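# Push the cart through the door into the yellow bay

## Task

Move the utility cart through the self-closing door into the other room and leave it in the yellow bay so that all four wheels sit fully inside the tape without touching it. The copy-paper case must be in the cart's top tray and nothing of it may overhang the tray edges. The door must have closed before the scene is ended. Either robot or both may do the work. A robot that falls or is left leaning fails the task.

## Robot and tools

ROBOTS. Two identical Hello Robot Stretch 4 units, r1 and r2. Each has an omni-wheel base, a lift that rides up a mast, one arm that telescopes forward, a wrist with yaw, pitch and roll, and a two-finger gripper. Height is about 1.6 m; the base edge lies no more than 0.23 m from the base origin. Each robot reports in its own frames, so only images, lidar_m and wrist_depth_mm reveal where one robot is relative to the other. Equal drive commands can differ in travel by up to roughly 3 cm per metre, which matters if both hold one load.

FRAMES. Base frame: origin on the floor under the base centre, x ahead, y to the left, z up, metres. hand_pose (a point between open fingertips, only approximate) is given in it. Odometry frame: where the base frame was when the scene began. base_odometry counts wheel turns only, so slip shows up as travel; heading in rad, left positive, -3.142 to 3.142.

move. Arguments: r1 and r2 (each an object with that robot's share; an omitted robot gets nothing new), cameras (list of names from r1_head_camera, r1_head_left_camera, r1_head_right_camera, r1_wrist_camera, the same four for r2, or all; omitted/null/["all"] = all, [] = none), and blocking, which must always be false (true or missing is refused). The call returns in about half a second while motion continues. Inside a robot's object: base holds exactly one relative offset from the base's last reported position: translate_m (metres, -2 to 2, forward positive), strafe_m (metres, -2 to 2, left positive) or rotate_rad (radians, -3.2 to 3.2, counter-clockwise seen from above positive); translate_m and strafe_m may be combined for a straight diagonal, rotate_rad may not. joints holds absolute targets by name: lift_m 0 to 1.2; arm_m 0 to 0.55 (extension); wrist_yaw_rad -1.134 to 4.276 (0 ahead, left positive, 3.14 folded back); wrist_pitch_rad -1.117 to 4.259 (0 level, 1.57 pointing down); wrist_roll_rad -1.117 to 4.259 (clockwise seen from behind positive); gripper_m -0.038 to 0.141 (fingertip gap in metres; negative squeezes). Joint targets past a range are clipped and flagged; other bad values are refused. pace is slow, default, fast or max. speeds sets a top speed per wrist joint, lift_m or arm_m (not gripper). contact_limits, 0 to 1, default 0.5, is allowed for arm_m, lift_m, translate_m, strafe_m and rotate_rad, each placed beside its own command; a base limit persists until the next base command. end_of_arm: "enable_torque" must be sent alone and revives limp wrist or gripper motors. A new move replaces only the targets it names; everything else keeps going. A move lasts at most about 14 s before time_out. A lift above 0.2 m slows the base.

wait: seconds 0 to 10, plus cameras as in move. It returns early once a commanded robot comes to rest. wait(0) gives the line earlier move. stop: no arguments; brakes all motion, reholds slack wheels, and always runs. zoom_image: camera (one name) and region [x0, y0, x1, y1] in pixels from the top-left, at most 504 by 504, on that camera's latest image. finished_scene: scene (the current scene number) and check (what the pictures and readings show for each condition, what they cannot show, and how it might still fail). Call it once with the check, inspect and fix, then call it again in a later reply to end the scene for good.

RESULTS. pictures lists the camera order of images, which may lag the state slightly. move: names each robot given motion with done or its worst status. as last shown: robots not named, repeated from before. base_status and joint_status: moving, done, off_target, contact_stop, time_out, limit_stop_at_own_body, limit_stop_at_tilt, torque_fault. on_its_own: what happened uncommanded (holding, slack, off; held at = current target). lidar_m: 12 distances in metres, 30-degree sectors, first ahead then counter-clockwise (4th left, 7th behind, 10th right); "-" means nothing seen or nearer than 0.25 m; glass and thin legs may be missed. wrist_depth_mm: 7x7 grid of depths, 100 to 2000 mm, "-" for unknown. turned_by_wheels vs turned_by_imu differing by over about 0.1 rad in one move suggests a bump or slip. base_tilt in degrees, forward and right positive, with a fixed bias up to about 3. motor_effort in percent with peak in brackets; servo_current in mA for wrist and gripper servos. A gripper reading or done never proves a grasp; a rise in gripper current after closing does.

CAUTIONS. An uncommanded stop, or a refused call, cancels every later move, wait and finished_scene in the same reply. Robots pressing against each other fails the scene; once bases touch, any further drive is a hard press. Lean over 6 degrees freezes the robot; more than 1 kg held with arm_m over 0.2 can tip it when driving, turning or stopping, especially at fast paces or with a high gripper pushing hard. Keep lift contact limit at 0.15+ for 1 kg and 0.3+ for 2 kg. Self-collision risk: gripper over the base with lift below about 0.2 (0.45 pointing down), pitch below -0.2 with roll outside -0.4 to 4, yaw plus pitch below about -1.1, and tilting or rolling while folded back. Slack lifts sag and slack wheels roll. Motion continues while you think. Avoid drops, slams and heavy shoves; the paper case may get nudged now and then.

Each tool is called as name(argument=value, ...), one argument or row to a line, values as JSON.

## Session

move(
  blocking=false,
)

Scene clock: 0.00 s.
r1.base_odometry: x=+0.000 y=+0.000 heading=+0.000
r1.turned_by_wheels: +0.000
r1.turned_by_imu: +0.000
r1.base_tilt: forward=-1.6 right=+1.3
r1.lidar_m: 1.92 2.25 3.81 1.93 0.97 0.84 0.83 0.93 0.77 0.76 0.93 1.59
r1.base_status: not commanded
r1.joint_positions: lift_m=+0.127 arm_m=+0.000 wrist_yaw_rad=+3.089 wrist_pitch_rad=+0.002 wrist_roll_rad=+0.000 gripper_m=+0.056
r1.joint_status: not commanded
r1.measured_speeds: translate_m=+0.000 strafe_m=+0.000 rotate_rad=+0.000 lift_m=+0.000 arm_m=+0.000 wrist_yaw_rad=+0.000 wrist_pitch_rad=+0.000 wrist_roll_rad=+0.000
r1.motor_effort: lift_m=+20 arm_m=-4 wheel_0=+0 wheel_1=+2 wheel_2=+1
r1.servo_current: wrist_yaw_rad=46 wrist_pitch_rad=39 wrist_roll_rad=52 gripper_m=33
r1.hand_pose: x=-0.1125 y=+0.1024 z=+0.3046 quat_wxyz=(+0.026, -0.001, +0.000, +1.000) (m; r1's base frame)
r1.wrist_depth_mm: 137 138 - - - - - / 113 139 - - - - - / 117 140 229 - - - - / 137 160 - - - - - / - - - - - - - / - - 190 - 189 - - / 842 759 750 166 741 127 768
r2.base_odometry: x=+0.000 y=+0.000 heading=+0.000
r2.turned_by_wheels: +0.000
r2.turned_by_imu: +0.000
r2.base_tilt: forward=-0.7 right=+0.0
r2.lidar_m: 2.02 1.45 1.40 1.49 2.01 2.22 2.34 3.17 1.60 3.62 2.59 2.46
r2.base_status: not commanded
r2.joint_positions: lift_m=+0.295 arm_m=+0.000 wrist_yaw_rad=+3.133 wrist_pitch_rad=+0.001 wrist_roll_rad=+0.000 gripper_m=+0.056
r2.joint_status: not commanded
r2.measured_speeds: translate_m=+0.000 strafe_m=+0.000 rotate_rad=+0.000 lift_m=+0.000 arm_m=+0.000 wrist_yaw_rad=+0.000 wrist_pitch_rad=+0.000 wrist_roll_rad=+0.000
r2.motor_effort: lift_m=+18 arm_m=-4 wheel_0=+1 wheel_1=+0 wheel_2=+0
r2.servo_current: wrist_yaw_rad=39 wrist_pitch_rad=33 wrist_roll_rad=46 gripper_m=46
r2.hand_pose: x=-0.1167 y=+0.0898 z=+0.4727 quat_wxyz=(+0.004, -0.001, +0.000, +1.000) (m; r2's base frame)
r2.wrist_depth_mm: - 140 - - - - - / - 125 148 - - - - / - 129 191 - - - - / 144 143 267 - - - - / 228 - - - - - - / 225 1576 196 1576 189 1618 1464 / 237 991 1160 - - 1025 1060
pictures: r1_head_camera, r1_head_left_camera, r1_head_right_camera, r1_wrist_camera, r2_head_camera, r2_head_left_camera, r2_head_right_camera, r2_wrist_camera
Images, in order (width x height): r1_head_camera 420x560, r1_head_left_camera 420x672, r1_head_right_camera 420x672, r1_wrist_camera 616x392, r2_head_camera 420x560, r2_head_left_camera 420x672, r2_head_right_camera 420x672, r2_wrist_camera 616x392.

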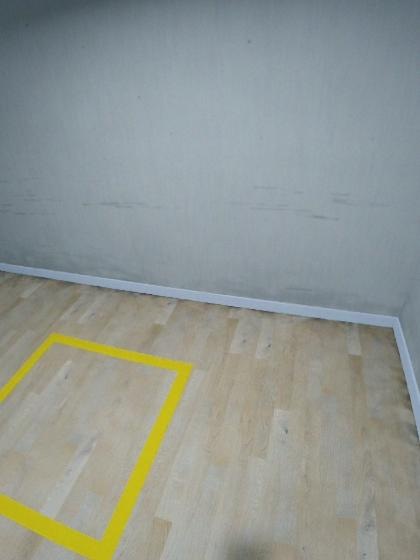

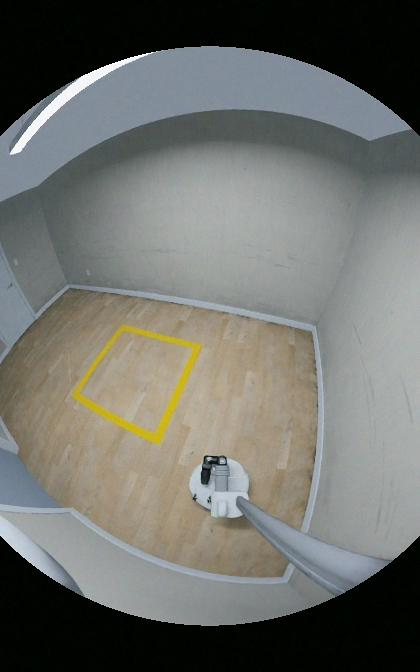

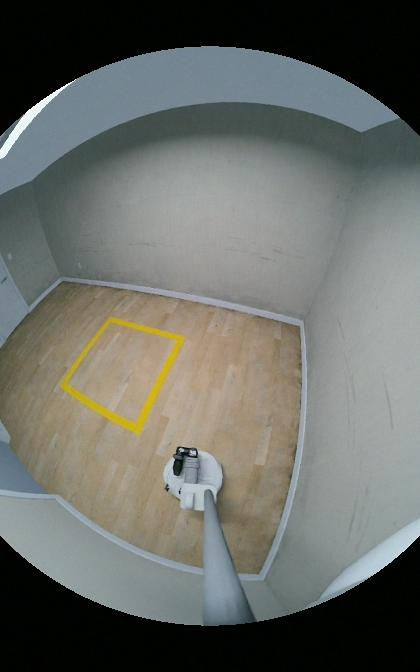

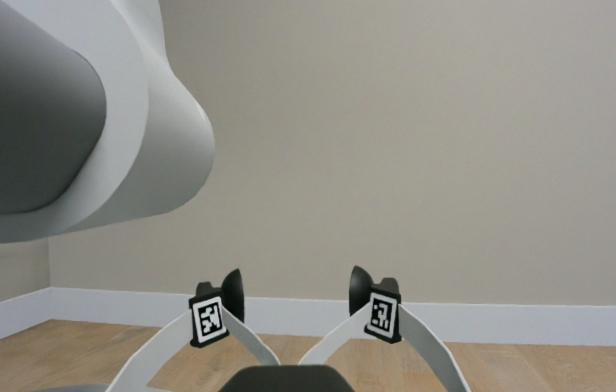

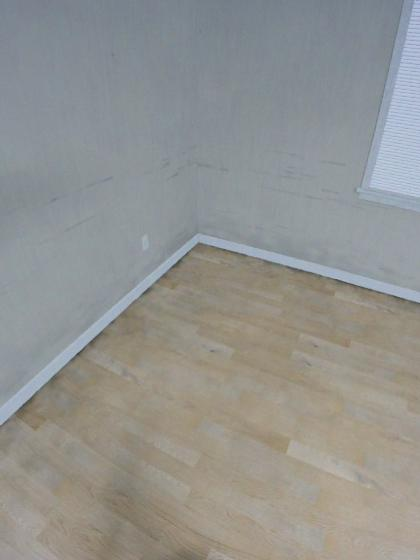

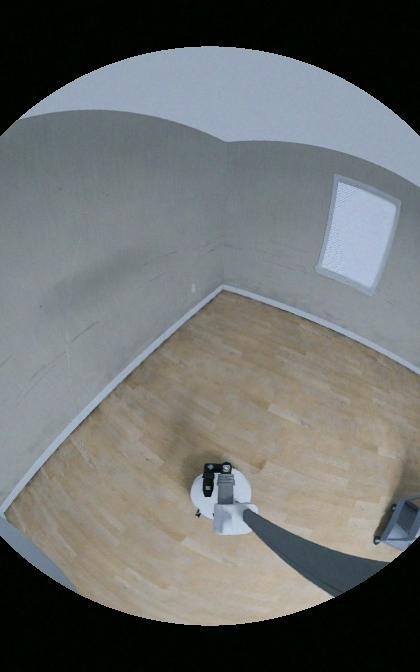

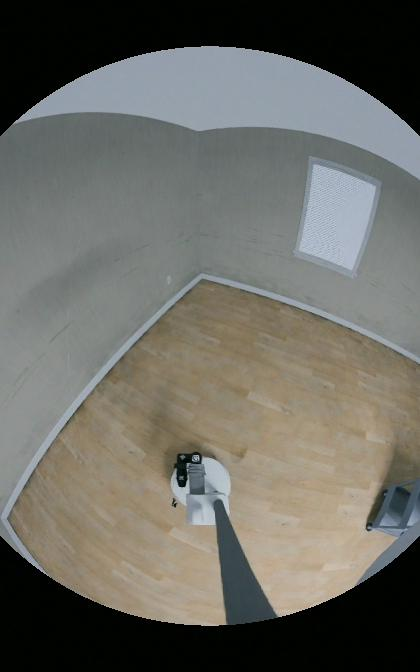

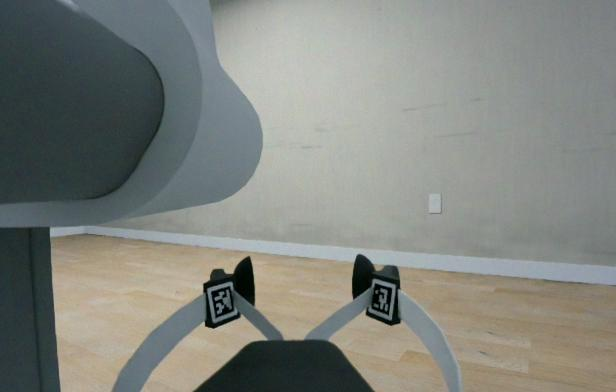

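move(
  blocking=false,
  r1={"base": {"rotate_rad": 1.2}},
  r2={"base": {"rotate_rad": -1.4}},
  cameras=[],
)

wait(
  seconds=3,
  cameras=["r1_head_camera", "r1_head_left_camera", "r2_head_camera", "r2_head_left_camera", "r2_head_right_camera"],
)

Scene clock: 4.33 s.
move: r1 moving; r2 moving
r1.base_odometry: x=+0.000 y=+0.000 heading=+0.252
r1.turned_by_wheels: +0.252
r1.turned_by_imu: +0.252
r1.base_tilt: forward=-1.6 right=+1.2
r1.lidar_m: 1.98 2.71 3.66 1.25 0.89 0.80 0.87 0.80 0.77 0.82 1.11 1.92
r1.base_status: rotate_rad moving
r1.joint_positions: lift_m=+0.127 arm_m=+0.000 wrist_yaw_rad=+3.089 wrist_pitch_rad=+0.002 wrist_roll_rad=+0.000 gripper_m=+0.056
r1.joint_status: not commanded
r1.measured_speeds: translate_m=-0.001 strafe_m=-0.001 rotate_rad=+0.980 lift_m=+0.000 arm_m=+0.000 wrist_yaw_rad=+0.000 wrist_pitch_rad=+0.000 wrist_roll_rad=+0.000
r1.motor_effort: lift_m=+20(20) arm_m=-4(4) wheel_0=-7(9) wheel_1=-7(8) wheel_2=-7(7)
r1.servo_current: wrist_yaw_rad=65(65) wrist_pitch_rad=46(52) wrist_roll_rad=52(65) gripper_m=39(46)
r1.hand_pose: x=-0.1125 y=+0.1024 z=+0.3046 quat_wxyz=(+0.026, -0.001, +0.000, +1.000) (m; r1's base frame)
r1.wrist_depth_mm: 136 138 - - - - - / 113 139 - - - - - / 118 140 229 - - - - / 137 161 - - - - - / - - - - - - - / - 1060 190 - 189 - - / 778 759 750 167 750 128 732
r2.base_odometry: x=+0.000 y=+0.000 heading=-0.252
r2.turned_by_wheels: -0.252
r2.turned_by_imu: -0.244
r2.base_tilt: forward=-0.6 right=+0.1
r2.lidar_m: 2.52 1.62 1.40 1.40 1.67 2.23 2.24 2.64 1.59 1.63 2.93 2.49
r2.base_status: rotate_rad moving
r2.joint_positions: lift_m=+0.295 arm_m=+0.000 wrist_yaw_rad=+3.133 wrist_pitch_rad=+0.001 wrist_roll_rad=+0.000 gripper_m=+0.056
r2.joint_status: not commanded
r2.measured_speeds: translate_m=+0.000 strafe_m=+0.000 rotate_rad=-0.974 lift_m=+0.000 arm_m=+0.000 wrist_yaw_rad=+0.000 wrist_pitch_rad=+0.000 wrist_roll_rad=+0.000
r2.motor_effort: lift_m=+18(18) arm_m=-4(4) wheel_0=+8(12) wheel_1=+10(10) wheel_2=+11(11)
r2.servo_current: wrist_yaw_rad=39(46) wrist_pitch_rad=39(46) wrist_roll_rad=39(52) gripper_m=52(52)
r2.hand_pose: x=-0.1167 y=+0.0898 z=+0.4727 quat_wxyz=(+0.004, -0.001, +0.000, +1.000) (m; r2's base frame)
r2.wrist_depth_mm: - 141 - - - - - / - 126 148 - - - - / - 129 191 - - - - / 144 143 267 - - - - / 228 - - - - - - / 226 1576 196 1576 189 1661 1464 / 237 1008 1138 - - 1060 1078
pictures: none
No camera images: "cameras" was empty.

Scene clock: 5.67 s.
earlier move: r1 done; r2 moving
r1.base_odometry: x=+0.000 y=+0.000 heading=+1.200
r1.turned_by_wheels: +0.948
r1.turned_by_imu: +0.953
r1.base_tilt: forward=-1.6 right=+1.3
r1.lidar_m: 3.90 1.54 0.93 0.82 0.85 0.82 0.77 0.75 1.00 1.89 1.97 2.45
r1.base_status: done
r1.joint_positions: lift_m=+0.127 arm_m=+0.000 wrist_yaw_rad=+3.089 wrist_pitch_rad=+0.002 wrist_roll_rad=+0.000 gripper_m=+0.056
r1.joint_status: not commanded
r1.measured_speeds: translate_m=+0.000 strafe_m=+0.000 rotate_rad=+0.000 lift_m=+0.000 arm_m=+0.000 wrist_yaw_rad=+0.000 wrist_pitch_rad=+0.000 wrist_roll_rad=+0.000
r1.motor_effort: lift_m=+20(20) arm_m=-4(4) wheel_0=-2(10) wheel_1=-2(9) wheel_2=+0(8)
r1.servo_current: wrist_yaw_rad=33(65) wrist_pitch_rad=39(52) wrist_roll_rad=59(65) gripper_m=46(52)
r1.hand_pose: x=-0.1125 y=+0.1024 z=+0.3046 quat_wxyz=(+0.026, -0.001, +0.000, +1.000) (m; r1's base frame)
r1.wrist_depth_mm: 136 139 - - - - - / 113 139 - - - - - / 117 139 229 - - - - / 137 162 - - - - - / - - - - - - - / - - 190 - 189 - - / 788 158 750 167 732 778 778
r2.base_odometry: x=+0.000 y=+0.000 heading=-1.399
r2.turned_by_wheels: -1.148
r2.turned_by_imu: -1.117
r2.base_tilt: forward=-0.6 right=+0.1
r2.lidar_m: 3.09 2.48 2.50 1.73 1.43 1.40 1.59 2.23 2.23 2.53 2.05 1.61
r2.base_status: rotate_rad moving
r2.joint_positions: lift_m=+0.295 arm_m=+0.000 wrist_yaw_rad=+3.133 wrist_pitch_rad=+0.001 wrist_roll_rad=+0.000 gripper_m=+0.056
r2.joint_status: not commanded
r2.measured_speeds: translate_m=+0.000 strafe_m=+0.000 rotate_rad=+0.000 lift_m=+0.000 arm_m=+0.000 wrist_yaw_rad=+0.000 wrist_pitch_rad=+0.000 wrist_roll_rad=+0.000
r2.motor_effort: lift_m=+18(18) arm_m=-4(4) wheel_0=+0(12) wheel_1=+3(11) wheel_2=+4(11)
r2.servo_current: wrist_yaw_rad=39(52) wrist_pitch_rad=39(46) wrist_roll_rad=46(59) gripper_m=52(52)
r2.hand_pose: x=-0.1167 y=+0.0898 z=+0.4727 quat_wxyz=(+0.004, -0.001, +0.000, +1.000) (m; r2's base frame)
r2.wrist_depth_mm: - 141 - - - - - / - 126 150 - - - - / - 129 183 - - - - / 144 144 272 - - - - / 229 - - - - - - / 226 1576 195 1576 190 - - / 225 991 1138 - - 1025 1025
wait: 1.33 of 3 s (r1 has come to rest)
pictures: r1_head_camera, r1_head_left_camera, r2_head_camera, r2_head_left_camera, r2_head_right_camera
Images, in order (width x height): r1_head_camera 420x560, r1_head_left_camera 420x672, r2_head_camera 420x560, r2_head_left_camera 420x672, r2_head_right_camera 420x672.

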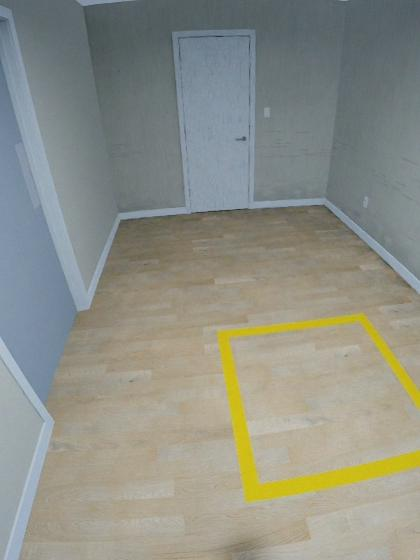

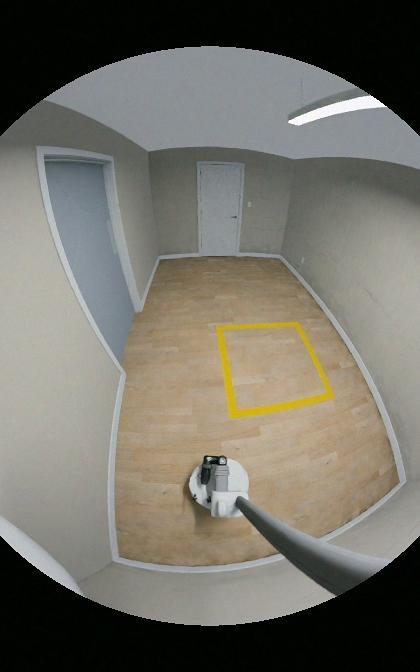

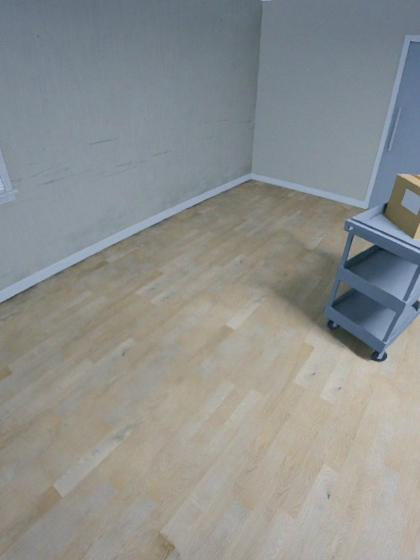

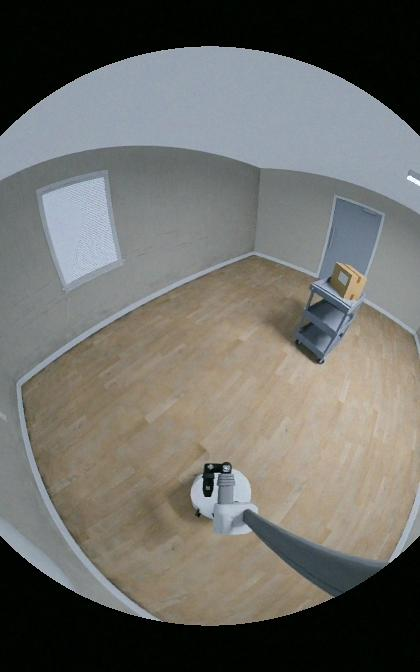

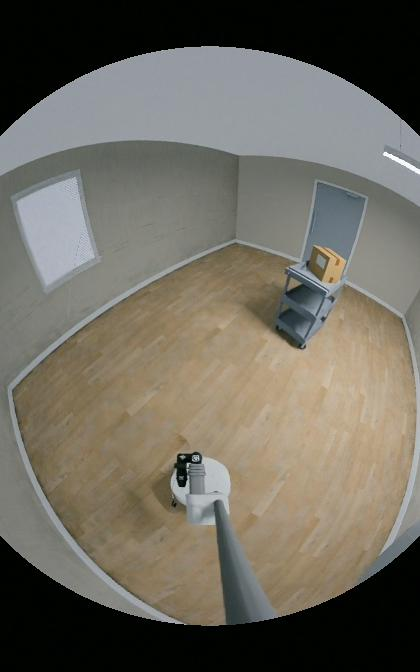

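move(
  blocking=false,
  r1={"base": {"rotate_rad": 0.45}},
  r2={"base": {"rotate_rad": -0.55}},
  cameras=[],
)

wait(
  seconds=3,
  cameras=[],
)

wait(
  seconds=1,
  cameras=["r1_head_camera", "r1_head_left_camera", "r2_head_camera", "r2_head_left_camera", "r2_head_right_camera"],
)

zoom_image(
  camera="r2_head_camera",
  region=[50, 60, 420, 560],
)

zoom_image(
  camera="r2_head_left_camera",
  region=[150, 150, 350, 400],
)

zoom_image(
  camera="r1_head_left_camera",
  region=[30, 130, 330, 430],
)

Scene clock: 12.93 s.
earlier move: r2 done
move: r1 moving; r2 moving
r1.base_odometry: x=+0.000 y=+0.000 heading=+1.451
r1.turned_by_wheels: +0.251
r1.turned_by_imu: +0.252
r1.base_tilt: forward=-1.6 right=+1.2
r1.lidar_m: 2.27 1.08 0.87 0.84 0.93 0.78 0.77 0.87 1.34 1.91 2.08 3.18
r1.base_status: rotate_rad moving
r1.joint_positions: lift_m=+0.127 arm_m=+0.000 wrist_yaw_rad=+3.089 wrist_pitch_rad=+0.002 wrist_roll_rad=+0.000 gripper_m=+0.056
r1.joint_status: not commanded
r1.measured_speeds: translate_m=-0.001 strafe_m=-0.001 rotate_rad=+0.944 lift_m=+0.000 arm_m=+0.000 wrist_yaw_rad=+0.000 wrist_pitch_rad=+0.000 wrist_roll_rad=+0.000
r1.motor_effort: lift_m=+20(20) arm_m=-4(4) wheel_0=-3(9) wheel_1=-3(8) wheel_2=-5(7)
r1.servo_current: wrist_yaw_rad=46(59) wrist_pitch_rad=46(52) wrist_roll_rad=39(65) gripper_m=39(46)
r1.hand_pose: x=-0.1125 y=+0.1024 z=+0.3046 quat_wxyz=(+0.026, -0.001, +0.000, +1.000) (m; r1's base frame)
r1.wrist_depth_mm: 136 139 - - - - - / 114 139 - - - - - / 118 139 229 - - - - / 137 161 - - - - - / - - - - - - - / - - 189 - 189 - - / 809 707 750 155 741 768 820
r2.base_odometry: x=+0.000 y=+0.000 heading=-1.651
r2.turned_by_wheels: -0.252
r2.turned_by_imu: -0.244
r2.base_tilt: forward=-0.6 right=+0.1
r2.lidar_m: 1.75 2.68 2.49 2.17 1.50 1.38 1.44 1.89 2.24 2.26 2.96 1.61
r2.base_status: rotate_rad moving
r2.joint_positions: lift_m=+0.295 arm_m=+0.000 wrist_yaw_rad=+3.133 wrist_pitch_rad=+0.001 wrist_roll_rad=+0.000 gripper_m=+0.056
r2.joint_status: not commanded
r2.measured_speeds: translate_m=-0.001 strafe_m=+0.000 rotate_rad=-0.976 lift_m=+0.000 arm_m=+0.000 wrist_yaw_rad=+0.000 wrist_pitch_rad=+0.000 wrist_roll_rad=+0.000
r2.motor_effort: lift_m=+18(18) arm_m=-4(4) wheel_0=+5(13) wheel_1=+9(11) wheel_2=+10(10)
r2.servo_current: wrist_yaw_rad=46(59) wrist_pitch_rad=46(46) wrist_roll_rad=39(52) gripper_m=46(52)
r2.hand_pose: x=-0.1167 y=+0.0898 z=+0.4727 quat_wxyz=(+0.004, -0.001, +0.000, +1.000) (m; r2's base frame)
r2.wrist_depth_mm: - 141 - - - - - / - 127 142 - - - - / - 129 183 - - - - / 144 144 224 - - - - / 230 - - - - - - / 228 1576 196 1308 189 - - / 225 1025 1138 - - 1025 1098
pictures: none
No camera images: "cameras" was empty.

Scene clock: 13.67 s.
earlier move: r1 done; r2 moving
r1.base_odometry: x=+0.000 y=+0.000 heading=+1.650
r1.turned_by_wheels: +0.199
r1.turned_by_imu: +0.200
r1.base_tilt: forward=-1.6 right=+1.3
r1.lidar_m: 1.72 0.95 0.83 0.84 0.89 0.79 0.77 0.97 1.83 1.97 2.35 3.92
r1.base_status: done
r1.joint_positions: lift_m=+0.127 arm_m=+0.000 wrist_yaw_rad=+3.089 wrist_pitch_rad=+0.002 wrist_roll_rad=+0.000 gripper_m=+0.056
r1.joint_status: not commanded
r1.measured_speeds: translate_m=+0.000 strafe_m=+0.000 rotate_rad=+0.000 lift_m=+0.000 arm_m=+0.000 wrist_yaw_rad=+0.000 wrist_pitch_rad=+0.000 wrist_roll_rad=+0.000
r1.motor_effort: lift_m=+20(20) arm_m=-4(4) wheel_0=-2(9) wheel_1=-2(8) wheel_2=+0(7)
r1.servo_current: wrist_yaw_rad=39(65) wrist_pitch_rad=33(52) wrist_roll_rad=59(65) gripper_m=46(46)
r1.hand_pose: x=-0.1125 y=+0.1024 z=+0.3046 quat_wxyz=(+0.026, -0.001, +0.000, +1.000) (m; r1's base frame)
r1.wrist_depth_mm: 136 139 - - - - - / 114 139 - - - - - / 118 140 229 - - - - / 137 161 - - - - - / - - - - - - - / 991 - 190 - 189 - - / 842 750 759 155 741 127 768
r2.base_odometry: x=+0.000 y=+0.000 heading=-1.948
r2.turned_by_wheels: -0.297
r2.turned_by_imu: -0.289
r2.base_tilt: forward=-0.7 right=+0.1
r2.lidar_m: 1.63 3.12 2.52 2.46 1.77 1.41 1.42 1.53 2.26 2.20 2.47 2.25
r2.base_status: rotate_rad moving
r2.joint_positions: lift_m=+0.295 arm_m=+0.000 wrist_yaw_rad=+3.133 wrist_pitch_rad=+0.001 wrist_roll_rad=+0.000 gripper_m=+0.056
r2.joint_status: not commanded
r2.measured_speeds: translate_m=+0.000 strafe_m=+0.000 rotate_rad=+0.000 lift_m=+0.000 arm_m=+0.000 wrist_yaw_rad=+0.000 wrist_pitch_rad=+0.000 wrist_roll_rad=+0.000
r2.motor_effort: lift_m=+18(18) arm_m=-4(4) wheel_0=+4(13) wheel_1=+2(11) wheel_2=+3(10)
r2.servo_current: wrist_yaw_rad=46(59) wrist_pitch_rad=46(46) wrist_roll_rad=39(59) gripper_m=52(52)
r2.hand_pose: x=-0.1167 y=+0.0898 z=+0.4727 quat_wxyz=(+0.004, -0.001, +0.000, +1.000) (m; r2's base frame)
r2.wrist_depth_mm: - 141 - - - - - / - 126 142 - - - - / - 130 183 - - - - / 144 143 215 - - - - / 219 - - - - - - / 220 1464 193 169 190 - 1336 / 224 991 1118 - - 1060 1060
wait: 0.73 of 3 s (r1 has come to rest)
pictures: none
No camera images: "cameras" was empty.

Scene clock: 13.77 s.
earlier move: r2 done
r1.base_odometry: x=+0.000 y=+0.000 heading=+1.650
r1.turned_by_wheels: +0.000
r1.turned_by_imu: +0.000
r1.base_tilt: forward=-1.6 right=+1.3
r1.lidar_m: 1.75 0.95 0.83 0.85 0.88 0.78 0.77 0.97 1.81 1.94 2.36 3.92
r1.base_status: done
r1.joint_positions: lift_m=+0.127 arm_m=+0.000 wrist_yaw_rad=+3.089 wrist_pitch_rad=+0.002 wrist_roll_rad=+0.000 gripper_m=+0.056
r1.joint_status: not commanded
r1.measured_speeds: translate_m=+0.000 strafe_m=+0.000 rotate_rad=+0.000 lift_m=+0.000 arm_m=+0.000 wrist_yaw_rad=+0.000 wrist_pitch_rad=+0.000 wrist_roll_rad=+0.000
r1.motor_effort: lift_m=+20(20) arm_m=-4(4) wheel_0=-1(9) wheel_1=-1(8) wheel_2=+0(7)
r1.servo_current: wrist_yaw_rad=46(65) wrist_pitch_rad=46(52) wrist_roll_rad=52(65) gripper_m=39(46)
r1.hand_pose: x=-0.1125 y=+0.1024 z=+0.3046 quat_wxyz=(+0.026, -0.001, +0.000, +1.000) (m; r1's base frame)
r1.wrist_depth_mm: 136 138 - - - - - / 113 139 - - - - - / 117 140 229 - - - - / 137 161 - - - - - / - - - - - - - / 991 - 189 - 189 - - / 842 759 750 155 741 128 768
r2.base_odometry: x=+0.000 y=+0.000 heading=-1.948
r2.turned_by_wheels: +0.000
r2.turned_by_imu: +0.000
r2.base_tilt: forward=-0.6 right=+0.1
r2.lidar_m: 1.60 3.15 2.52 2.49 1.78 1.42 1.40 1.56 2.26 2.23 2.42 2.28
r2.base_status: done
r2.joint_positions: lift_m=+0.295 arm_m=+0.000 wrist_yaw_rad=+3.133 wrist_pitch_rad=+0.001 wrist_roll_rad=+0.000 gripper_m=+0.056
r2.joint_status: not commanded
r2.measured_speeds: translate_m=+0.000 strafe_m=+0.000 rotate_rad=+0.000 lift_m=+0.000 arm_m=+0.000 wrist_yaw_rad=+0.000 wrist_pitch_rad=+0.000 wrist_roll_rad=+0.000
r2.motor_effort: lift_m=+18(18) arm_m=-4(4) wheel_0=+4(13) wheel_1=+2(11) wheel_2=+3(10)
r2.servo_current: wrist_yaw_rad=52(59) wrist_pitch_rad=39(46) wrist_roll_rad=39(59) gripper_m=52(52)
r2.hand_pose: x=-0.1167 y=+0.0898 z=+0.4727 quat_wxyz=(+0.004, -0.001, +0.000, +1.000) (m; r2's base frame)
r2.wrist_depth_mm: - 141 - - - - - / - 127 142 - - - - / - 130 183 - - - - / 144 143 214 - - - - / 220 - - - - - - / 220 1464 193 169 190 - 1336 / 225 1008 1138 - - 1025 1060
wait: 0.10 of 1 s (r2 has come to rest)
pictures: r1_head_camera, r1_head_left_camera, r2_head_camera, r2_head_left_camera, r2_head_right_camera
Images, in order (width x height): r1_head_camera 420x560, r1_head_left_camera 420x672, r2_head_camera 420x560, r2_head_left_camera 420x672, r2_head_right_camera 420x672.

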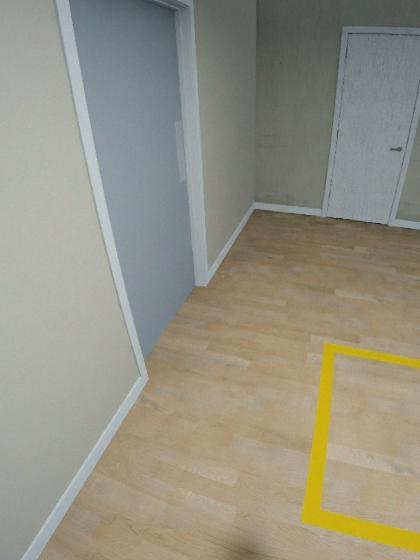

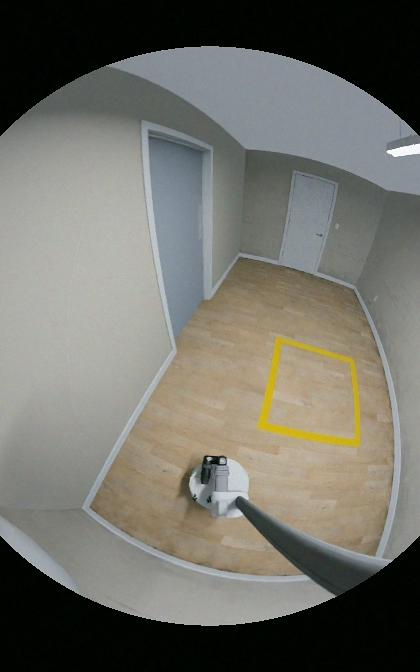

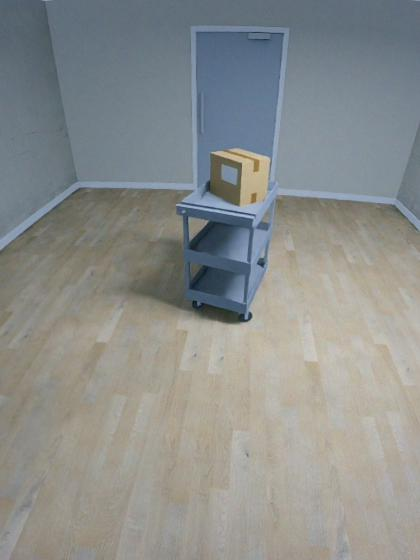

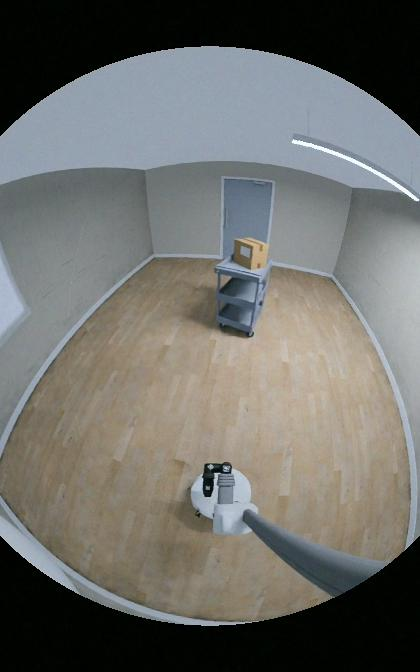

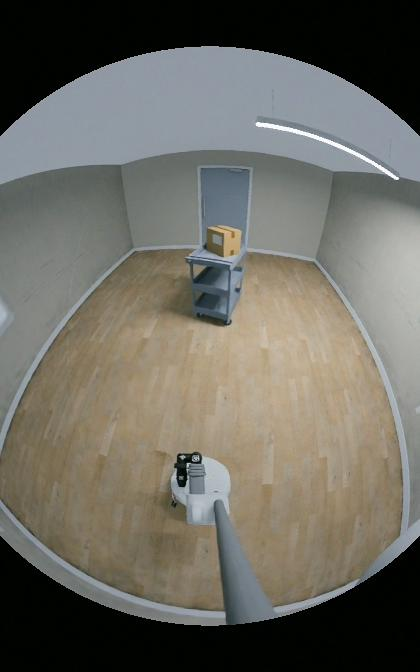

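Scaled by 1.008 from the camera's 420x560 image, which has a finer 1200x1600 frame.

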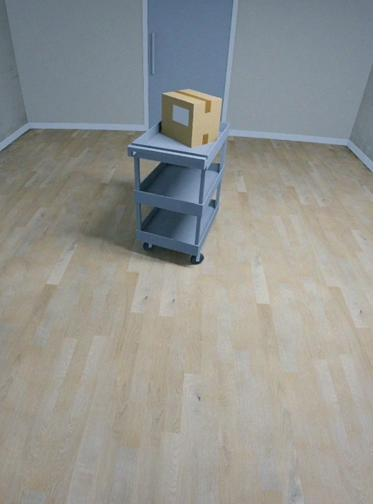

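Scaled by 2.016 from the camera's 420x672 image, which has a finer 600x960 frame.

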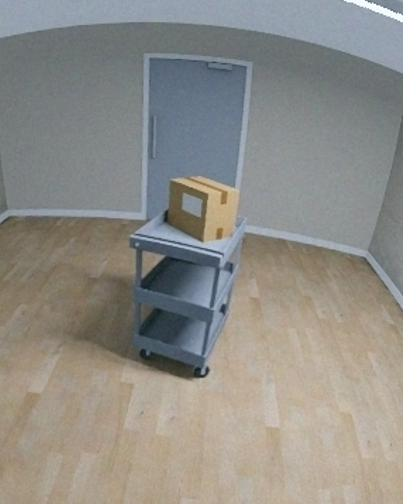

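Scaled by 1.680 from the camera's 420x672 image, which has a finer 600x960 frame.

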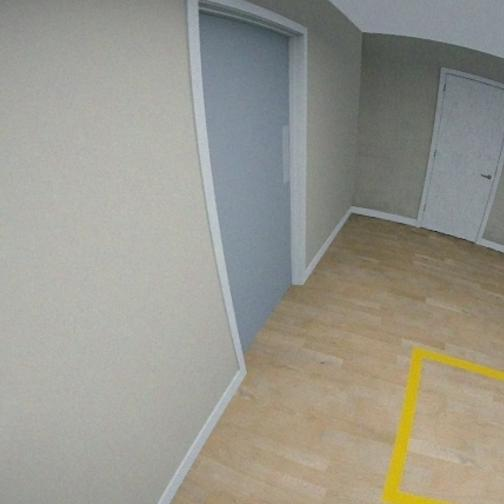

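zoom_image(
  camera="r2_head_camera",
  region=[160, 130, 300, 340],
)

zoom_image(
  camera="r2_head_camera",
  region=[170, 10, 310, 220],
)

zoom_image(
  camera="r1_head_camera",
  region=[0, 0, 420, 504],
)

Scaled by 2.400 from the camera's 420x560 image, which has a finer 1200x1600 frame.

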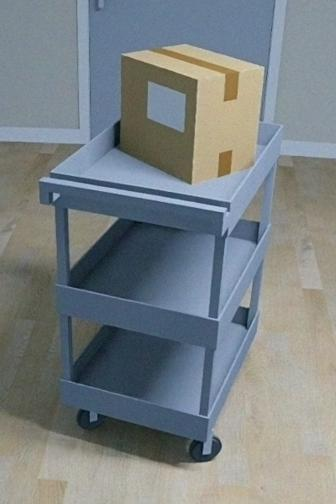

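Scaled by 2.400 from the camera's 420x560 image, which has a finer 1200x1600 frame.

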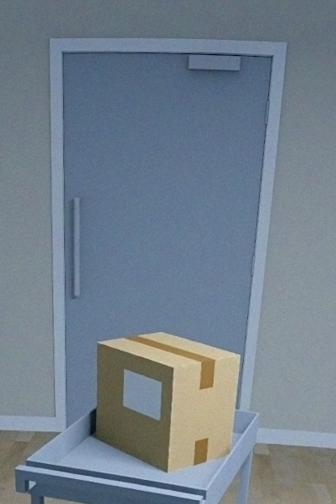

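Scaled by 1.000.

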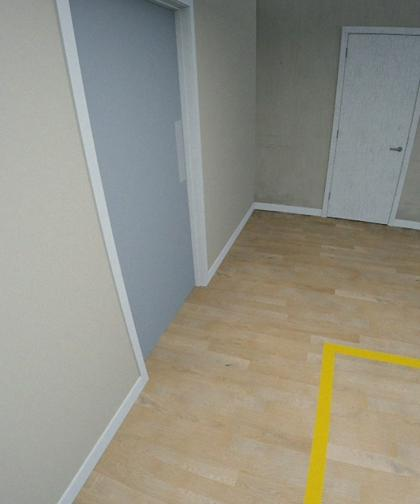

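move(
  blocking=false,
  r1={"base": {"rotate_rad": -0.25}},
  r2={"base": {"translate_m": 0.65}, "joints": {"wrist_yaw_rad": 0.0, "lift_m": 0.9}, "pace": "default"},
  cameras=[],
)

wait(
  seconds=2,
  cameras=[],
)

wait(
  seconds=3,
  cameras=["r2_head_camera", "r2_head_left_camera", "r2_head_right_camera", "r2_wrist_camera"],
)

Scene clock: 136.43 s.
move: r1 moving; r2 moving
r1.base_odometry: x=+0.000 y=+0.000 heading=+1.442
r1.turned_by_wheels: -0.208
r1.turned_by_imu: -0.209
r1.base_tilt: forward=-1.6 right=+1.3
r1.lidar_m: 2.37 1.09 0.84 0.84 0.93 0.79 0.76 0.85 1.29 1.93 2.07 3.16
r1.base_status: rotate_rad moving
r1.joint_positions: lift_m=+0.127 arm_m=+0.000 wrist_yaw_rad=+3.089 wrist_pitch_rad=+0.002 wrist_roll_rad=+0.000 gripper_m=+0.056
r1.joint_status: not commanded
r1.measured_speeds: translate_m=+0.000 strafe_m=+0.000 rotate_rad=-0.438 lift_m=+0.000 arm_m=+0.000 wrist_yaw_rad=+0.000 wrist_pitch_rad=+0.000 wrist_roll_rad=+0.000
r1.motor_effort: lift_m=+20(20) arm_m=-4(4) wheel_0=+3(8) wheel_1=+2(7) wheel_2=+1(6)
r1.servo_current: wrist_yaw_rad=65(65) wrist_pitch_rad=33(46) wrist_roll_rad=39(72) gripper_m=46(46)
r1.hand_pose: x=-0.1125 y=+0.1024 z=+0.3046 quat_wxyz=(+0.026, -0.001, +0.000, +1.000) (m; r1's base frame)
r1.wrist_depth_mm: 136 138 - - - - - / 113 139 - - - - - / 118 139 229 - - - - / 137 162 - - - - - / - - - - - - - / - - 190 - 189 - - / 854 759 759 156 741 127 768
r2.base_odometry: x=-0.011 y=-0.029 heading=-1.948
r2.turned_by_wheels: +0.000
r2.turned_by_imu: +0.000
r2.base_tilt: forward=-0.7 right=+0.1
r2.lidar_m: 1.59 3.13 2.48 2.48 1.80 1.46 1.44 1.59 2.27 2.21 2.45 2.23
r2.base_status: translate_m moving
r2.joint_positions: lift_m=+0.333 arm_m=+0.000 wrist_yaw_rad=+2.571 wrist_pitch_rad=+0.001 wrist_roll_rad=+0.000 gripper_m=+0.056
r2.joint_status: lift_m moving; wrist_yaw_rad moving
r2.measured_speeds: translate_m=+0.121 strafe_m=+0.001 rotate_rad=-0.001 lift_m=+0.146 arm_m=+0.000 wrist_yaw_rad=-1.738 wrist_pitch_rad=+0.000 wrist_roll_rad=+0.000
r2.motor_effort: lift_m=+23(26) arm_m=-4(4) wheel_0=+6(11) wheel_1=+6(9) wheel_2=-12(13)
r2.servo_current: wrist_yaw_rad=72(143) wrist_pitch_rad=39(39) wrist_roll_rad=33(52) gripper_m=46(52)
r2.hand_pose: x=-0.0244 y=+0.2294 z=+0.5104 quat_wxyz=(+0.282, -0.001, +0.000, +0.960) (m; r2's base frame)
r2.wrist_depth_mm: - - - - - - - / - - - - - - - / - - - - - - - / - - - - - - - / - - - - - - - / - - 194 1397 189 1576 1576 / 1205 1060 1205 - - 1078 1138
pictures: none
No camera images: "cameras" was empty.

Scene clock: 136.93 s.
earlier move: r1 done; r2 moving
r1.base_odometry: x=+0.000 y=+0.000 heading=+1.400
r1.turned_by_wheels: -0.042
r1.turned_by_imu: -0.042
r1.base_tilt: forward=-1.6 right=+1.2
r1.lidar_m: 2.64 1.16 0.86 0.83 0.90 0.78 0.76 0.83 1.24 1.92 2.07 2.96
r1.base_status: done
r1.joint_positions: lift_m=+0.127 arm_m=+0.000 wrist_yaw_rad=+3.089 wrist_pitch_rad=+0.002 wrist_roll_rad=+0.000 gripper_m=+0.056
r1.joint_status: not commanded
r1.measured_speeds: translate_m=+0.000 strafe_m=+0.000 rotate_rad=+0.000 lift_m=+0.000 arm_m=+0.000 wrist_yaw_rad=+0.000 wrist_pitch_rad=+0.000 wrist_roll_rad=+0.000
r1.motor_effort: lift_m=+20(20) arm_m=-4(4) wheel_0=+3(8) wheel_1=+1(7) wheel_2=+0(6)
r1.servo_current: wrist_yaw_rad=46(65) wrist_pitch_rad=39(46) wrist_roll_rad=33(72) gripper_m=46(46)
r1.hand_pose: x=-0.1125 y=+0.1024 z=+0.3046 quat_wxyz=(+0.026, -0.001, +0.000, +1.000) (m; r1's base frame)
r1.wrist_depth_mm: 137 138 - - - - - / 113 139 - - - - - / 118 140 229 - - - - / 137 162 - - - - - / - - - - - - - / - - 189 - 189 - - / 788 707 759 155 750 768 820
r2.base_odometry: x=-0.046 y=-0.117 heading=-1.948
r2.turned_by_wheels: +0.000
r2.turned_by_imu: +0.000
r2.base_tilt: forward=-0.7 right=+0.0
r2.lidar_m: 1.49 3.13 2.50 2.47 1.94 1.56 1.52 1.68 2.29 2.23 2.48 1.95
r2.base_status: translate_m moving
r2.joint_positions: lift_m=+0.446 arm_m=+0.000 wrist_yaw_rad=+1.703 wrist_pitch_rad=+0.001 wrist_roll_rad=+0.000 gripper_m=+0.056
r2.joint_status: lift_m moving; wrist_yaw_rad moving
r2.measured_speeds: translate_m=+0.248 strafe_m=+0.000 rotate_rad=-0.001 lift_m=+0.296 arm_m=+0.000 wrist_yaw_rad=-1.737 wrist_pitch_rad=+0.000 wrist_roll_rad=+0.000
r2.motor_effort: lift_m=+24(27) arm_m=-4(4) wheel_0=+11(11) wheel_1=+8(9) wheel_2=-12(13)
r2.servo_current: wrist_yaw_rad=111(143) wrist_pitch_rad=46(46) wrist_roll_rad=46(59) gripper_m=46(52)
r2.hand_pose: x=+0.2197 y=+0.2974 z=+0.6234 quat_wxyz=(+0.659, -0.001, +0.000, +0.752) (m; r2's base frame)
r2.wrist_depth_mm: - - - - - - - / - - - - - - - / - - - - - - - / - - - - - - - / - - - - - - - / - 1983 196 - 189 - 1808 / 1430 1281 1430 - - 1308 1336
wait: 0.50 of 2 s (r1 has come to rest)
pictures: none
No camera images: "cameras" was empty.

Scene clock: 139.60 s.
earlier move: r2 done
r1.base_odometry: x=+0.000 y=+0.000 heading=+1.400
r1.turned_by_wheels: +0.000
r1.turned_by_imu: +0.000
r1.base_tilt: forward=-1.6 right=+1.3
r1.lidar_m: 2.64 1.13 0.85 0.84 0.92 0.78 0.77 0.83 1.25 1.92 2.06 3.01
r1.base_status: done
r1.joint_positions: lift_m=+0.127 arm_m=+0.000 wrist_yaw_rad=+3.089 wrist_pitch_rad=+0.002 wrist_roll_rad=+0.000 gripper_m=+0.056
r1.joint_status: not commanded
r1.measured_speeds: translate_m=+0.000 strafe_m=+0.000 rotate_rad=+0.000 lift_m=+0.000 arm_m=+0.000 wrist_yaw_rad=+0.000 wrist_pitch_rad=+0.000 wrist_roll_rad=+0.000
r1.motor_effort: lift_m=+20(20) arm_m=-4(4) wheel_0=+3(8) wheel_1=+1(7) wheel_2=+0(6)
r1.servo_current: wrist_yaw_rad=33(72) wrist_pitch_rad=39(52) wrist_roll_rad=52(72) gripper_m=39(52)
r1.hand_pose: x=-0.1125 y=+0.1024 z=+0.3046 quat_wxyz=(+0.026, -0.001, +0.000, +1.000) (m; r1's base frame)
r1.wrist_depth_mm: 136 139 - - - - - / 113 139 - - - - - / 118 139 229 - - - - / 137 162 - - - - - / - - - - - - - / - - 190 - 190 - - / 788 707 750 155 750 778 809
r2.base_odometry: x=-0.239 y=-0.604 heading=-1.948
r2.turned_by_wheels: +0.000
r2.turned_by_imu: +0.001
r2.base_tilt: forward=-0.7 right=+0.1
r2.lidar_m: 0.98 3.02 2.44 2.39 2.55 2.07 2.05 2.29 2.37 2.32 2.60 0.97
r2.base_status: done
r2.joint_positions: lift_m=+0.900 arm_m=+0.000 wrist_yaw_rad=+0.003 wrist_pitch_rad=+0.001 wrist_roll_rad=+0.000 gripper_m=+0.056
r2.joint_status: all done
r2.measured_speeds: translate_m=+0.000 strafe_m=+0.000 rotate_rad=+0.000 lift_m=+0.000 arm_m=+0.000 wrist_yaw_rad=+0.000 wrist_pitch_rad=+0.000 wrist_roll_rad=+0.000
r2.motor_effort: lift_m=+21(27) arm_m=-4(4) wheel_0=+2(11) wheel_1=+4(9) wheel_2=-2(13)
r2.servo_current: wrist_yaw_rad=39(143) wrist_pitch_rad=33(46) wrist_roll_rad=52(59) gripper_m=46(52)
r2.hand_pose: x=+0.4596 y=-0.0866 z=+1.0775 quat_wxyz=(+1.000, +0.000, +0.001, +0.001) (m; r2's base frame)
r2.wrist_depth_mm: - - - - - - - / - - - - - - - / - - - - - - - / - - - - - - - / - - - - 1025 - - / - - 196 854 185 - - / - - - - - - -
wait: 2.67 of 3 s (r2 has come to rest)
pictures: r2_head_camera, r2_head_left_camera, r2_head_right_camera, r2_wrist_camera
Images, in order (width x height): r2_head_camera 420x560, r2_head_left_camera 420x672, r2_head_right_camera 420x672, r2_wrist_camera 616x392.

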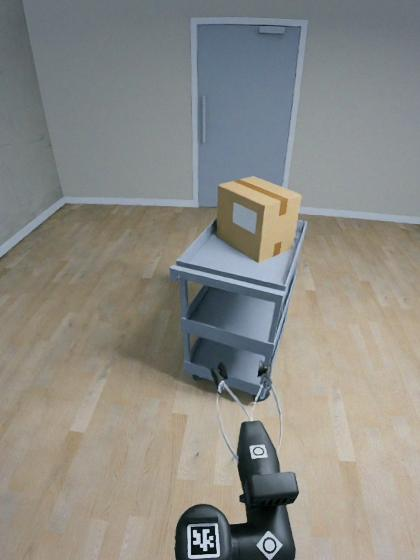

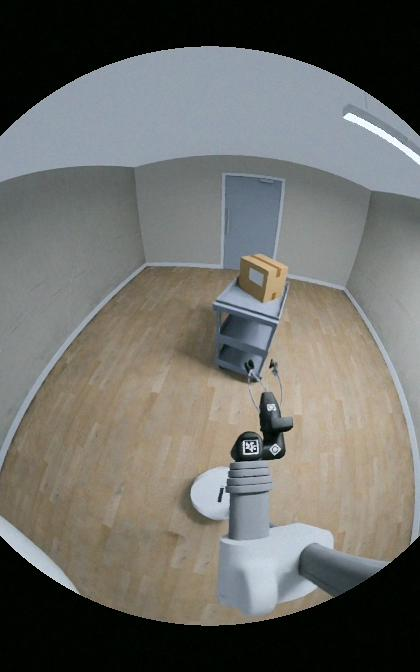

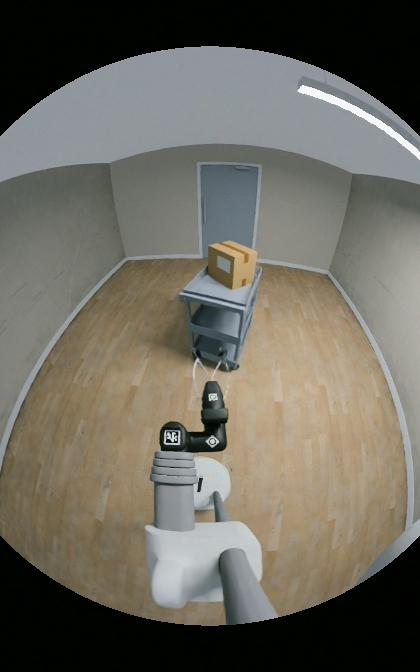

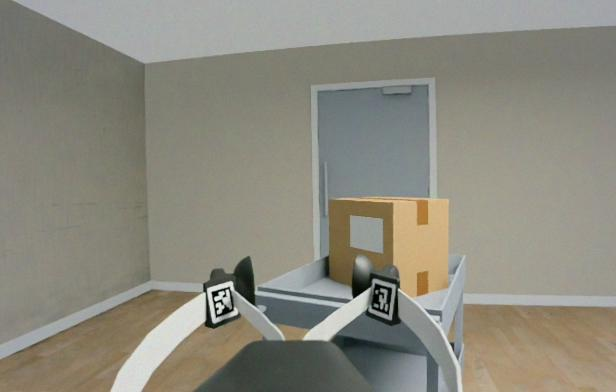

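zoom_image(
  camera="r2_head_camera",
  region=[160, 160, 320, 420],
)

zoom_image(
  camera="r2_wrist_camera",
  region=[230, 170, 490, 392],
)

move(
  blocking=false,
  r1={"base": {"translate_m": 1.5}},
  r2={"base": {"strafe_m": -0.75}, "joints": {"wrist_pitch_rad": 0.3, "lift_m": 1.15}},
  cameras=[],
)

wait(
  seconds=4,
  cameras=[],
)

wait(
  seconds=3,
  cameras=["r2_head_camera", "r2_wrist_camera", "r1_head_camera", "r1_head_left_camera"],
)

Scaled by 1.938 from the camera's 420x560 image, which has a finer 1200x1600 frame.

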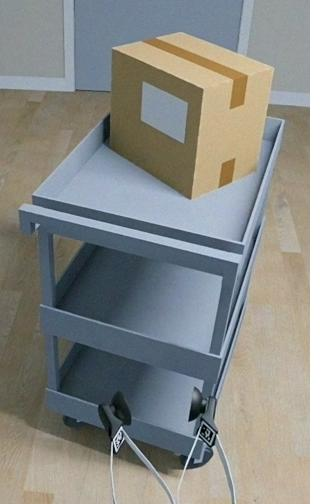

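Scaled by 1.938.

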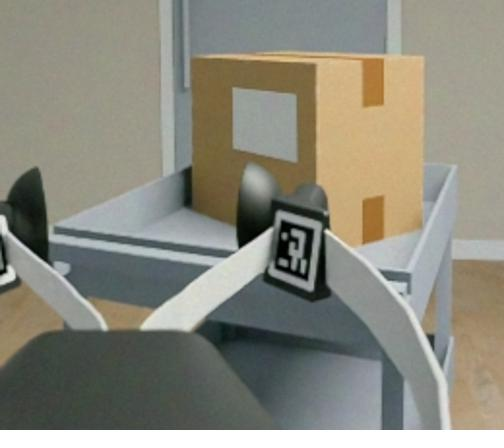

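Scene clock: 147.70 s.
move: r1 moving; r2 moving
r1.base_odometry: x=+0.005 y=+0.031 heading=+1.400
r1.turned_by_wheels: +0.000
r1.turned_by_imu: +0.000
r1.base_tilt: forward=-1.6 right=+1.3
r1.lidar_m: 2.64 1.17 0.86 0.82 0.89 0.81 0.80 0.86 1.26 1.91 2.06 3.00
r1.base_status: translate_m moving
r1.joint_positions: lift_m=+0.127 arm_m=+0.000 wrist_yaw_rad=+3.089 wrist_pitch_rad=+0.002 wrist_roll_rad=+0.000 gripper_m=+0.056
r1.joint_status: not commanded
r1.measured_speeds: translate_m=+0.120 strafe_m=-0.001 rotate_rad=-0.001 lift_m=+0.000 arm_m=+0.000 wrist_yaw_rad=+0.000 wrist_pitch_rad=+0.000 wrist_roll_rad=+0.000
r1.motor_effort: lift_m=+20(20) arm_m=-4(4) wheel_0=+7(8) wheel_1=+5(8) wheel_2=-8(9)
r1.servo_current: wrist_yaw_rad=59(59) wrist_pitch_rad=39(46) wrist_roll_rad=52(65) gripper_m=39(46)
r1.hand_pose: x=-0.1125 y=+0.1024 z=+0.3046 quat_wxyz=(+0.026, -0.001, +0.000, +1.000) (m; r1's base frame)
r1.wrist_depth_mm: 136 138 - - - - - / 113 139 - - - - - / 117 140 224 - - - - / 137 162 - - - - - / - - - - - - - / - - 189 - 189 - - / 831 750 750 167 732 778 820
r2.base_odometry: x=-0.273 y=-0.591 heading=-1.948
r2.turned_by_wheels: +0.000
r2.turned_by_imu: +0.000
r2.base_tilt: forward=-0.6 right=+0.0
r2.lidar_m: 0.97 3.05 2.44 2.41 2.58 2.09 2.06 2.24 2.33 2.29 2.55 0.94
r2.base_status: strafe_m moving
r2.joint_positions: lift_m=+0.938 arm_m=+0.000 wrist_yaw_rad=+0.003 wrist_pitch_rad=+0.298 wrist_roll_rad=+0.000 gripper_m=+0.056
r2.joint_status: lift_m moving; wrist_pitch_rad moving
r2.measured_speeds: translate_m=-0.001 strafe_m=-0.140 rotate_rad=+0.004 lift_m=+0.146 arm_m=+0.000 wrist_yaw_rad=+0.000 wrist_pitch_rad=+0.050 wrist_roll_rad=+0.000
r2.motor_effort: lift_m=+24(25) arm_m=-4(4) wheel_0=+12(12) wheel_1=-10(11) wheel_2=-2(2)
r2.servo_current: wrist_yaw_rad=46(59) wrist_pitch_rad=26(65) wrist_roll_rad=46(52) gripper_m=52(52)
r2.hand_pose: x=+0.4469 y=-0.0866 z=+1.0313 quat_wxyz=(+0.989, +0.000, +0.148, +0.001) (m; r2's base frame)
r2.wrist_depth_mm: - - - - - - - / - - - - - - - / - - - - 1060 - - / - - - 960 1060 - - / - - - - 820 - - / 1863 1921 196 169 185 1863 1756 / 1576 1464 1499 - - 1464 1499
pictures: none
No camera images: "cameras" was empty.

Scene clock: 151.03 s.
earlier move: r1 moving; r2 done
r1.base_odometry: x=+0.165 y=+0.957 heading=+1.400
r1.turned_by_wheels: +0.000
r1.turned_by_imu: +0.001
r1.base_tilt: forward=-1.6 right=+1.2
r1.lidar_m: 2.45 1.16 0.86 0.76 0.82 1.23 1.73 1.86 2.05 1.98 2.13 2.99
r1.base_status: translate_m moving
r1.joint_positions: lift_m=+0.127 arm_m=+0.000 wrist_yaw_rad=+3.089 wrist_pitch_rad=+0.002 wrist_roll_rad=+0.000 gripper_m=+0.056
r1.joint_status: not commanded
r1.measured_speeds: translate_m=+0.301 strafe_m=+0.002 rotate_rad=+0.000 lift_m=+0.000 arm_m=+0.000 wrist_yaw_rad=+0.000 wrist_pitch_rad=+0.000 wrist_roll_rad=+0.000
r1.motor_effort: lift_m=+20(20) arm_m=-4(4) wheel_0=+4(9) wheel_1=+7(8) wheel_2=-4(10)
r1.servo_current: wrist_yaw_rad=52(72) wrist_pitch_rad=39(46) wrist_roll_rad=52(72) gripper_m=46(46)
r1.hand_pose: x=-0.1125 y=+0.1024 z=+0.3046 quat_wxyz=(+0.026, -0.001, +0.000, +1.000) (m; r1's base frame)
r1.wrist_depth_mm: 136 139 - - - - - / 113 139 - - - - - / 117 140 223 - - - - / 137 160 - - - - - / 1661 - - - - - - / 1205 1229 195 1182 190 1160 976 / 842 759 741 167 750 778 809
r2.base_odometry: x=-0.937 y=-0.328 heading=-1.948
r2.turned_by_wheels: +0.000
r2.turned_by_imu: -0.001
r2.base_tilt: forward=-0.7 right=+0.1
r2.lidar_m: 1.24 1.04 3.19 3.11 2.68 2.18 2.16 1.98 1.61 1.58 1.76 2.74
r2.base_status: done
r2.joint_positions: lift_m=+1.150 arm_m=+0.000 wrist_yaw_rad=+0.003 wrist_pitch_rad=+0.299 wrist_roll_rad=+0.000 gripper_m=+0.056
r2.joint_status: all done
r2.measured_speeds: translate_m=+0.000 strafe_m=+0.000 rotate_rad=+0.000 lift_m=+0.000 arm_m=+0.000 wrist_yaw_rad=+0.000 wrist_pitch_rad=+0.000 wrist_roll_rad=+0.000
r2.motor_effort: lift_m=+21(25) arm_m=-4(4) wheel_0=+1(13) wheel_1=-3(12) wheel_2=+0(2)
r2.servo_current: wrist_yaw_rad=39(59) wrist_pitch_rad=39(78) wrist_roll_rad=52(59) gripper_m=52(52)
r2.hand_pose: x=+0.4468 y=-0.0867 z=+1.2431 quat_wxyz=(+0.989, +0.000, +0.149, +0.001) (m; r2's base frame)
r2.wrist_depth_mm: - - - - - - - / - - - - - - - / - - - - - - - / - 1160 1336 - - - - / - 1160 1229 - - - - / - 878 191 - 189 - - / 1756 136 - - - 1708 1808
wait: 3.33 of 4 s (r2 has come to rest)
pictures: none
No camera images: "cameras" was empty.

Scene clock: 153.67 s.
earlier move: r1 done
r1.base_odometry: x=+0.255 y=+1.478 heading=+1.400
r1.turned_by_wheels: +0.000
r1.turned_by_imu: +0.000
r1.base_tilt: forward=-1.5 right=+1.2
r1.lidar_m: 2.32 0.97 0.83 0.82 0.86 1.17 2.27 2.44 2.08 2.05 2.16 2.50
r1.base_status: done
r1.joint_positions: lift_m=+0.127 arm_m=+0.000 wrist_yaw_rad=+3.089 wrist_pitch_rad=+0.002 wrist_roll_rad=+0.000 gripper_m=+0.056
r1.joint_status: not commanded
r1.measured_speeds: translate_m=+0.000 strafe_m=+0.000 rotate_rad=+0.000 lift_m=+0.000 arm_m=+0.000 wrist_yaw_rad=+0.000 wrist_pitch_rad=+0.000 wrist_roll_rad=+0.000
r1.motor_effort: lift_m=+20(20) arm_m=-4(4) wheel_0=+1(9) wheel_1=+2(8) wheel_2=+1(10)
r1.servo_current: wrist_yaw_rad=52(72) wrist_pitch_rad=33(52) wrist_roll_rad=46(72) gripper_m=39(46)
r1.hand_pose: x=-0.1125 y=+0.1024 z=+0.3046 quat_wxyz=(+0.026, -0.001, +0.000, +1.000) (m; r1's base frame)
r1.wrist_depth_mm: 136 139 - - - - - / 113 139 - - - - - / 117 140 274 - - - - / 137 162 - - - - - / 1863 - - - - - - / 1336 1308 195 1182 190 1160 - / 831 707 750 167 750 778 778
r2.base_odometry: x=-0.937 y=-0.328 heading=-1.948
r2.turned_by_wheels: +0.000
r2.turned_by_imu: +0.000
r2.base_tilt: forward=-0.7 right=+0.1
r2.lidar_m: 1.25 1.04 3.19 3.12 2.70 2.20 2.17 2.00 1.61 1.60 1.79 2.73
r2.base_status: done
r2.joint_positions: lift_m=+1.150 arm_m=+0.000 wrist_yaw_rad=+0.003 wrist_pitch_rad=+0.299 wrist_roll_rad=+0.000 gripper_m=+0.056
r2.joint_status: all done
r2.measured_speeds: translate_m=+0.000 strafe_m=+0.000 rotate_rad=+0.000 lift_m=+0.000 arm_m=+0.000 wrist_yaw_rad=+0.000 wrist_pitch_rad=+0.000 wrist_roll_rad=+0.000
r2.motor_effort: lift_m=+21(25) arm_m=-4(4) wheel_0=+1(13) wheel_1=-3(12) wheel_2=+0(2)
r2.servo_current: wrist_yaw_rad=46(59) wrist_pitch_rad=39(78) wrist_roll_rad=39(59) gripper_m=52(59)
r2.hand_pose: x=+0.4468 y=-0.0867 z=+1.2431 quat_wxyz=(+0.989, +0.000, +0.149, +0.001) (m; r2's base frame)
r2.wrist_depth_mm: - - - - - - - / - - - - - - - / - - - - - - - / - 1138 1336 - - - - / - 1160 1229 - - - - / - 878 191 - 190 - - / 1808 136 - - - 1708 1756
wait: 2.63 of 3 s (r1 has come to rest)
pictures: r1_head_camera, r1_head_left_camera, r2_head_camera, r2_wrist_camera
Images, in order (width x height): r1_head_camera 420x560, r1_head_left_camera 420x672, r2_head_camera 420x560, r2_wrist_camera 616x392.

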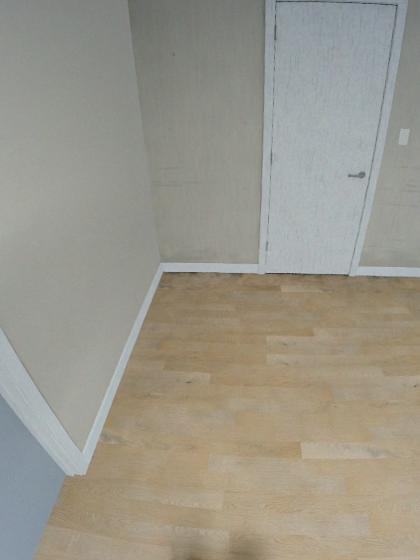

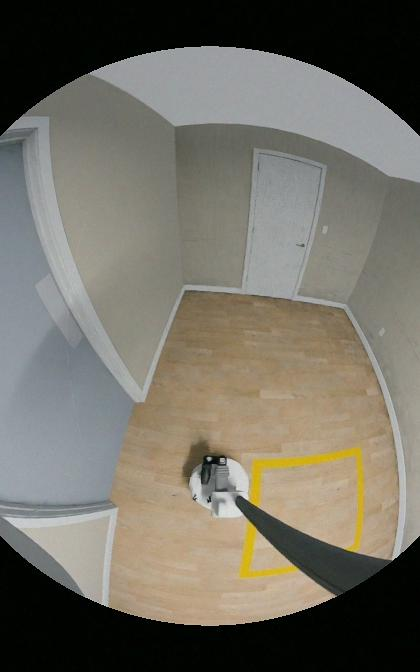

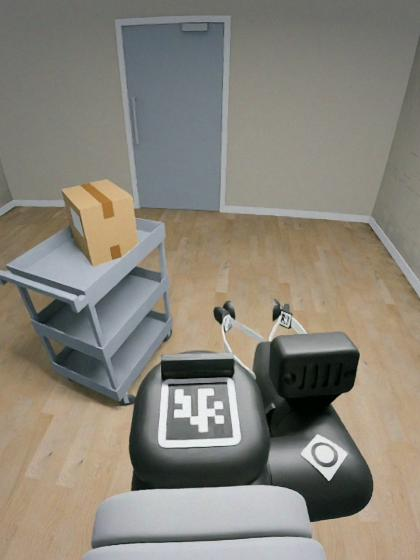

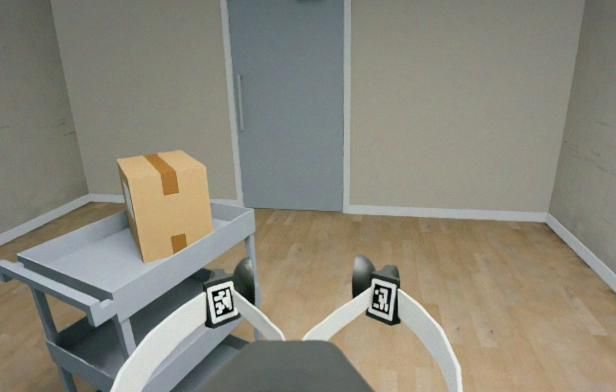

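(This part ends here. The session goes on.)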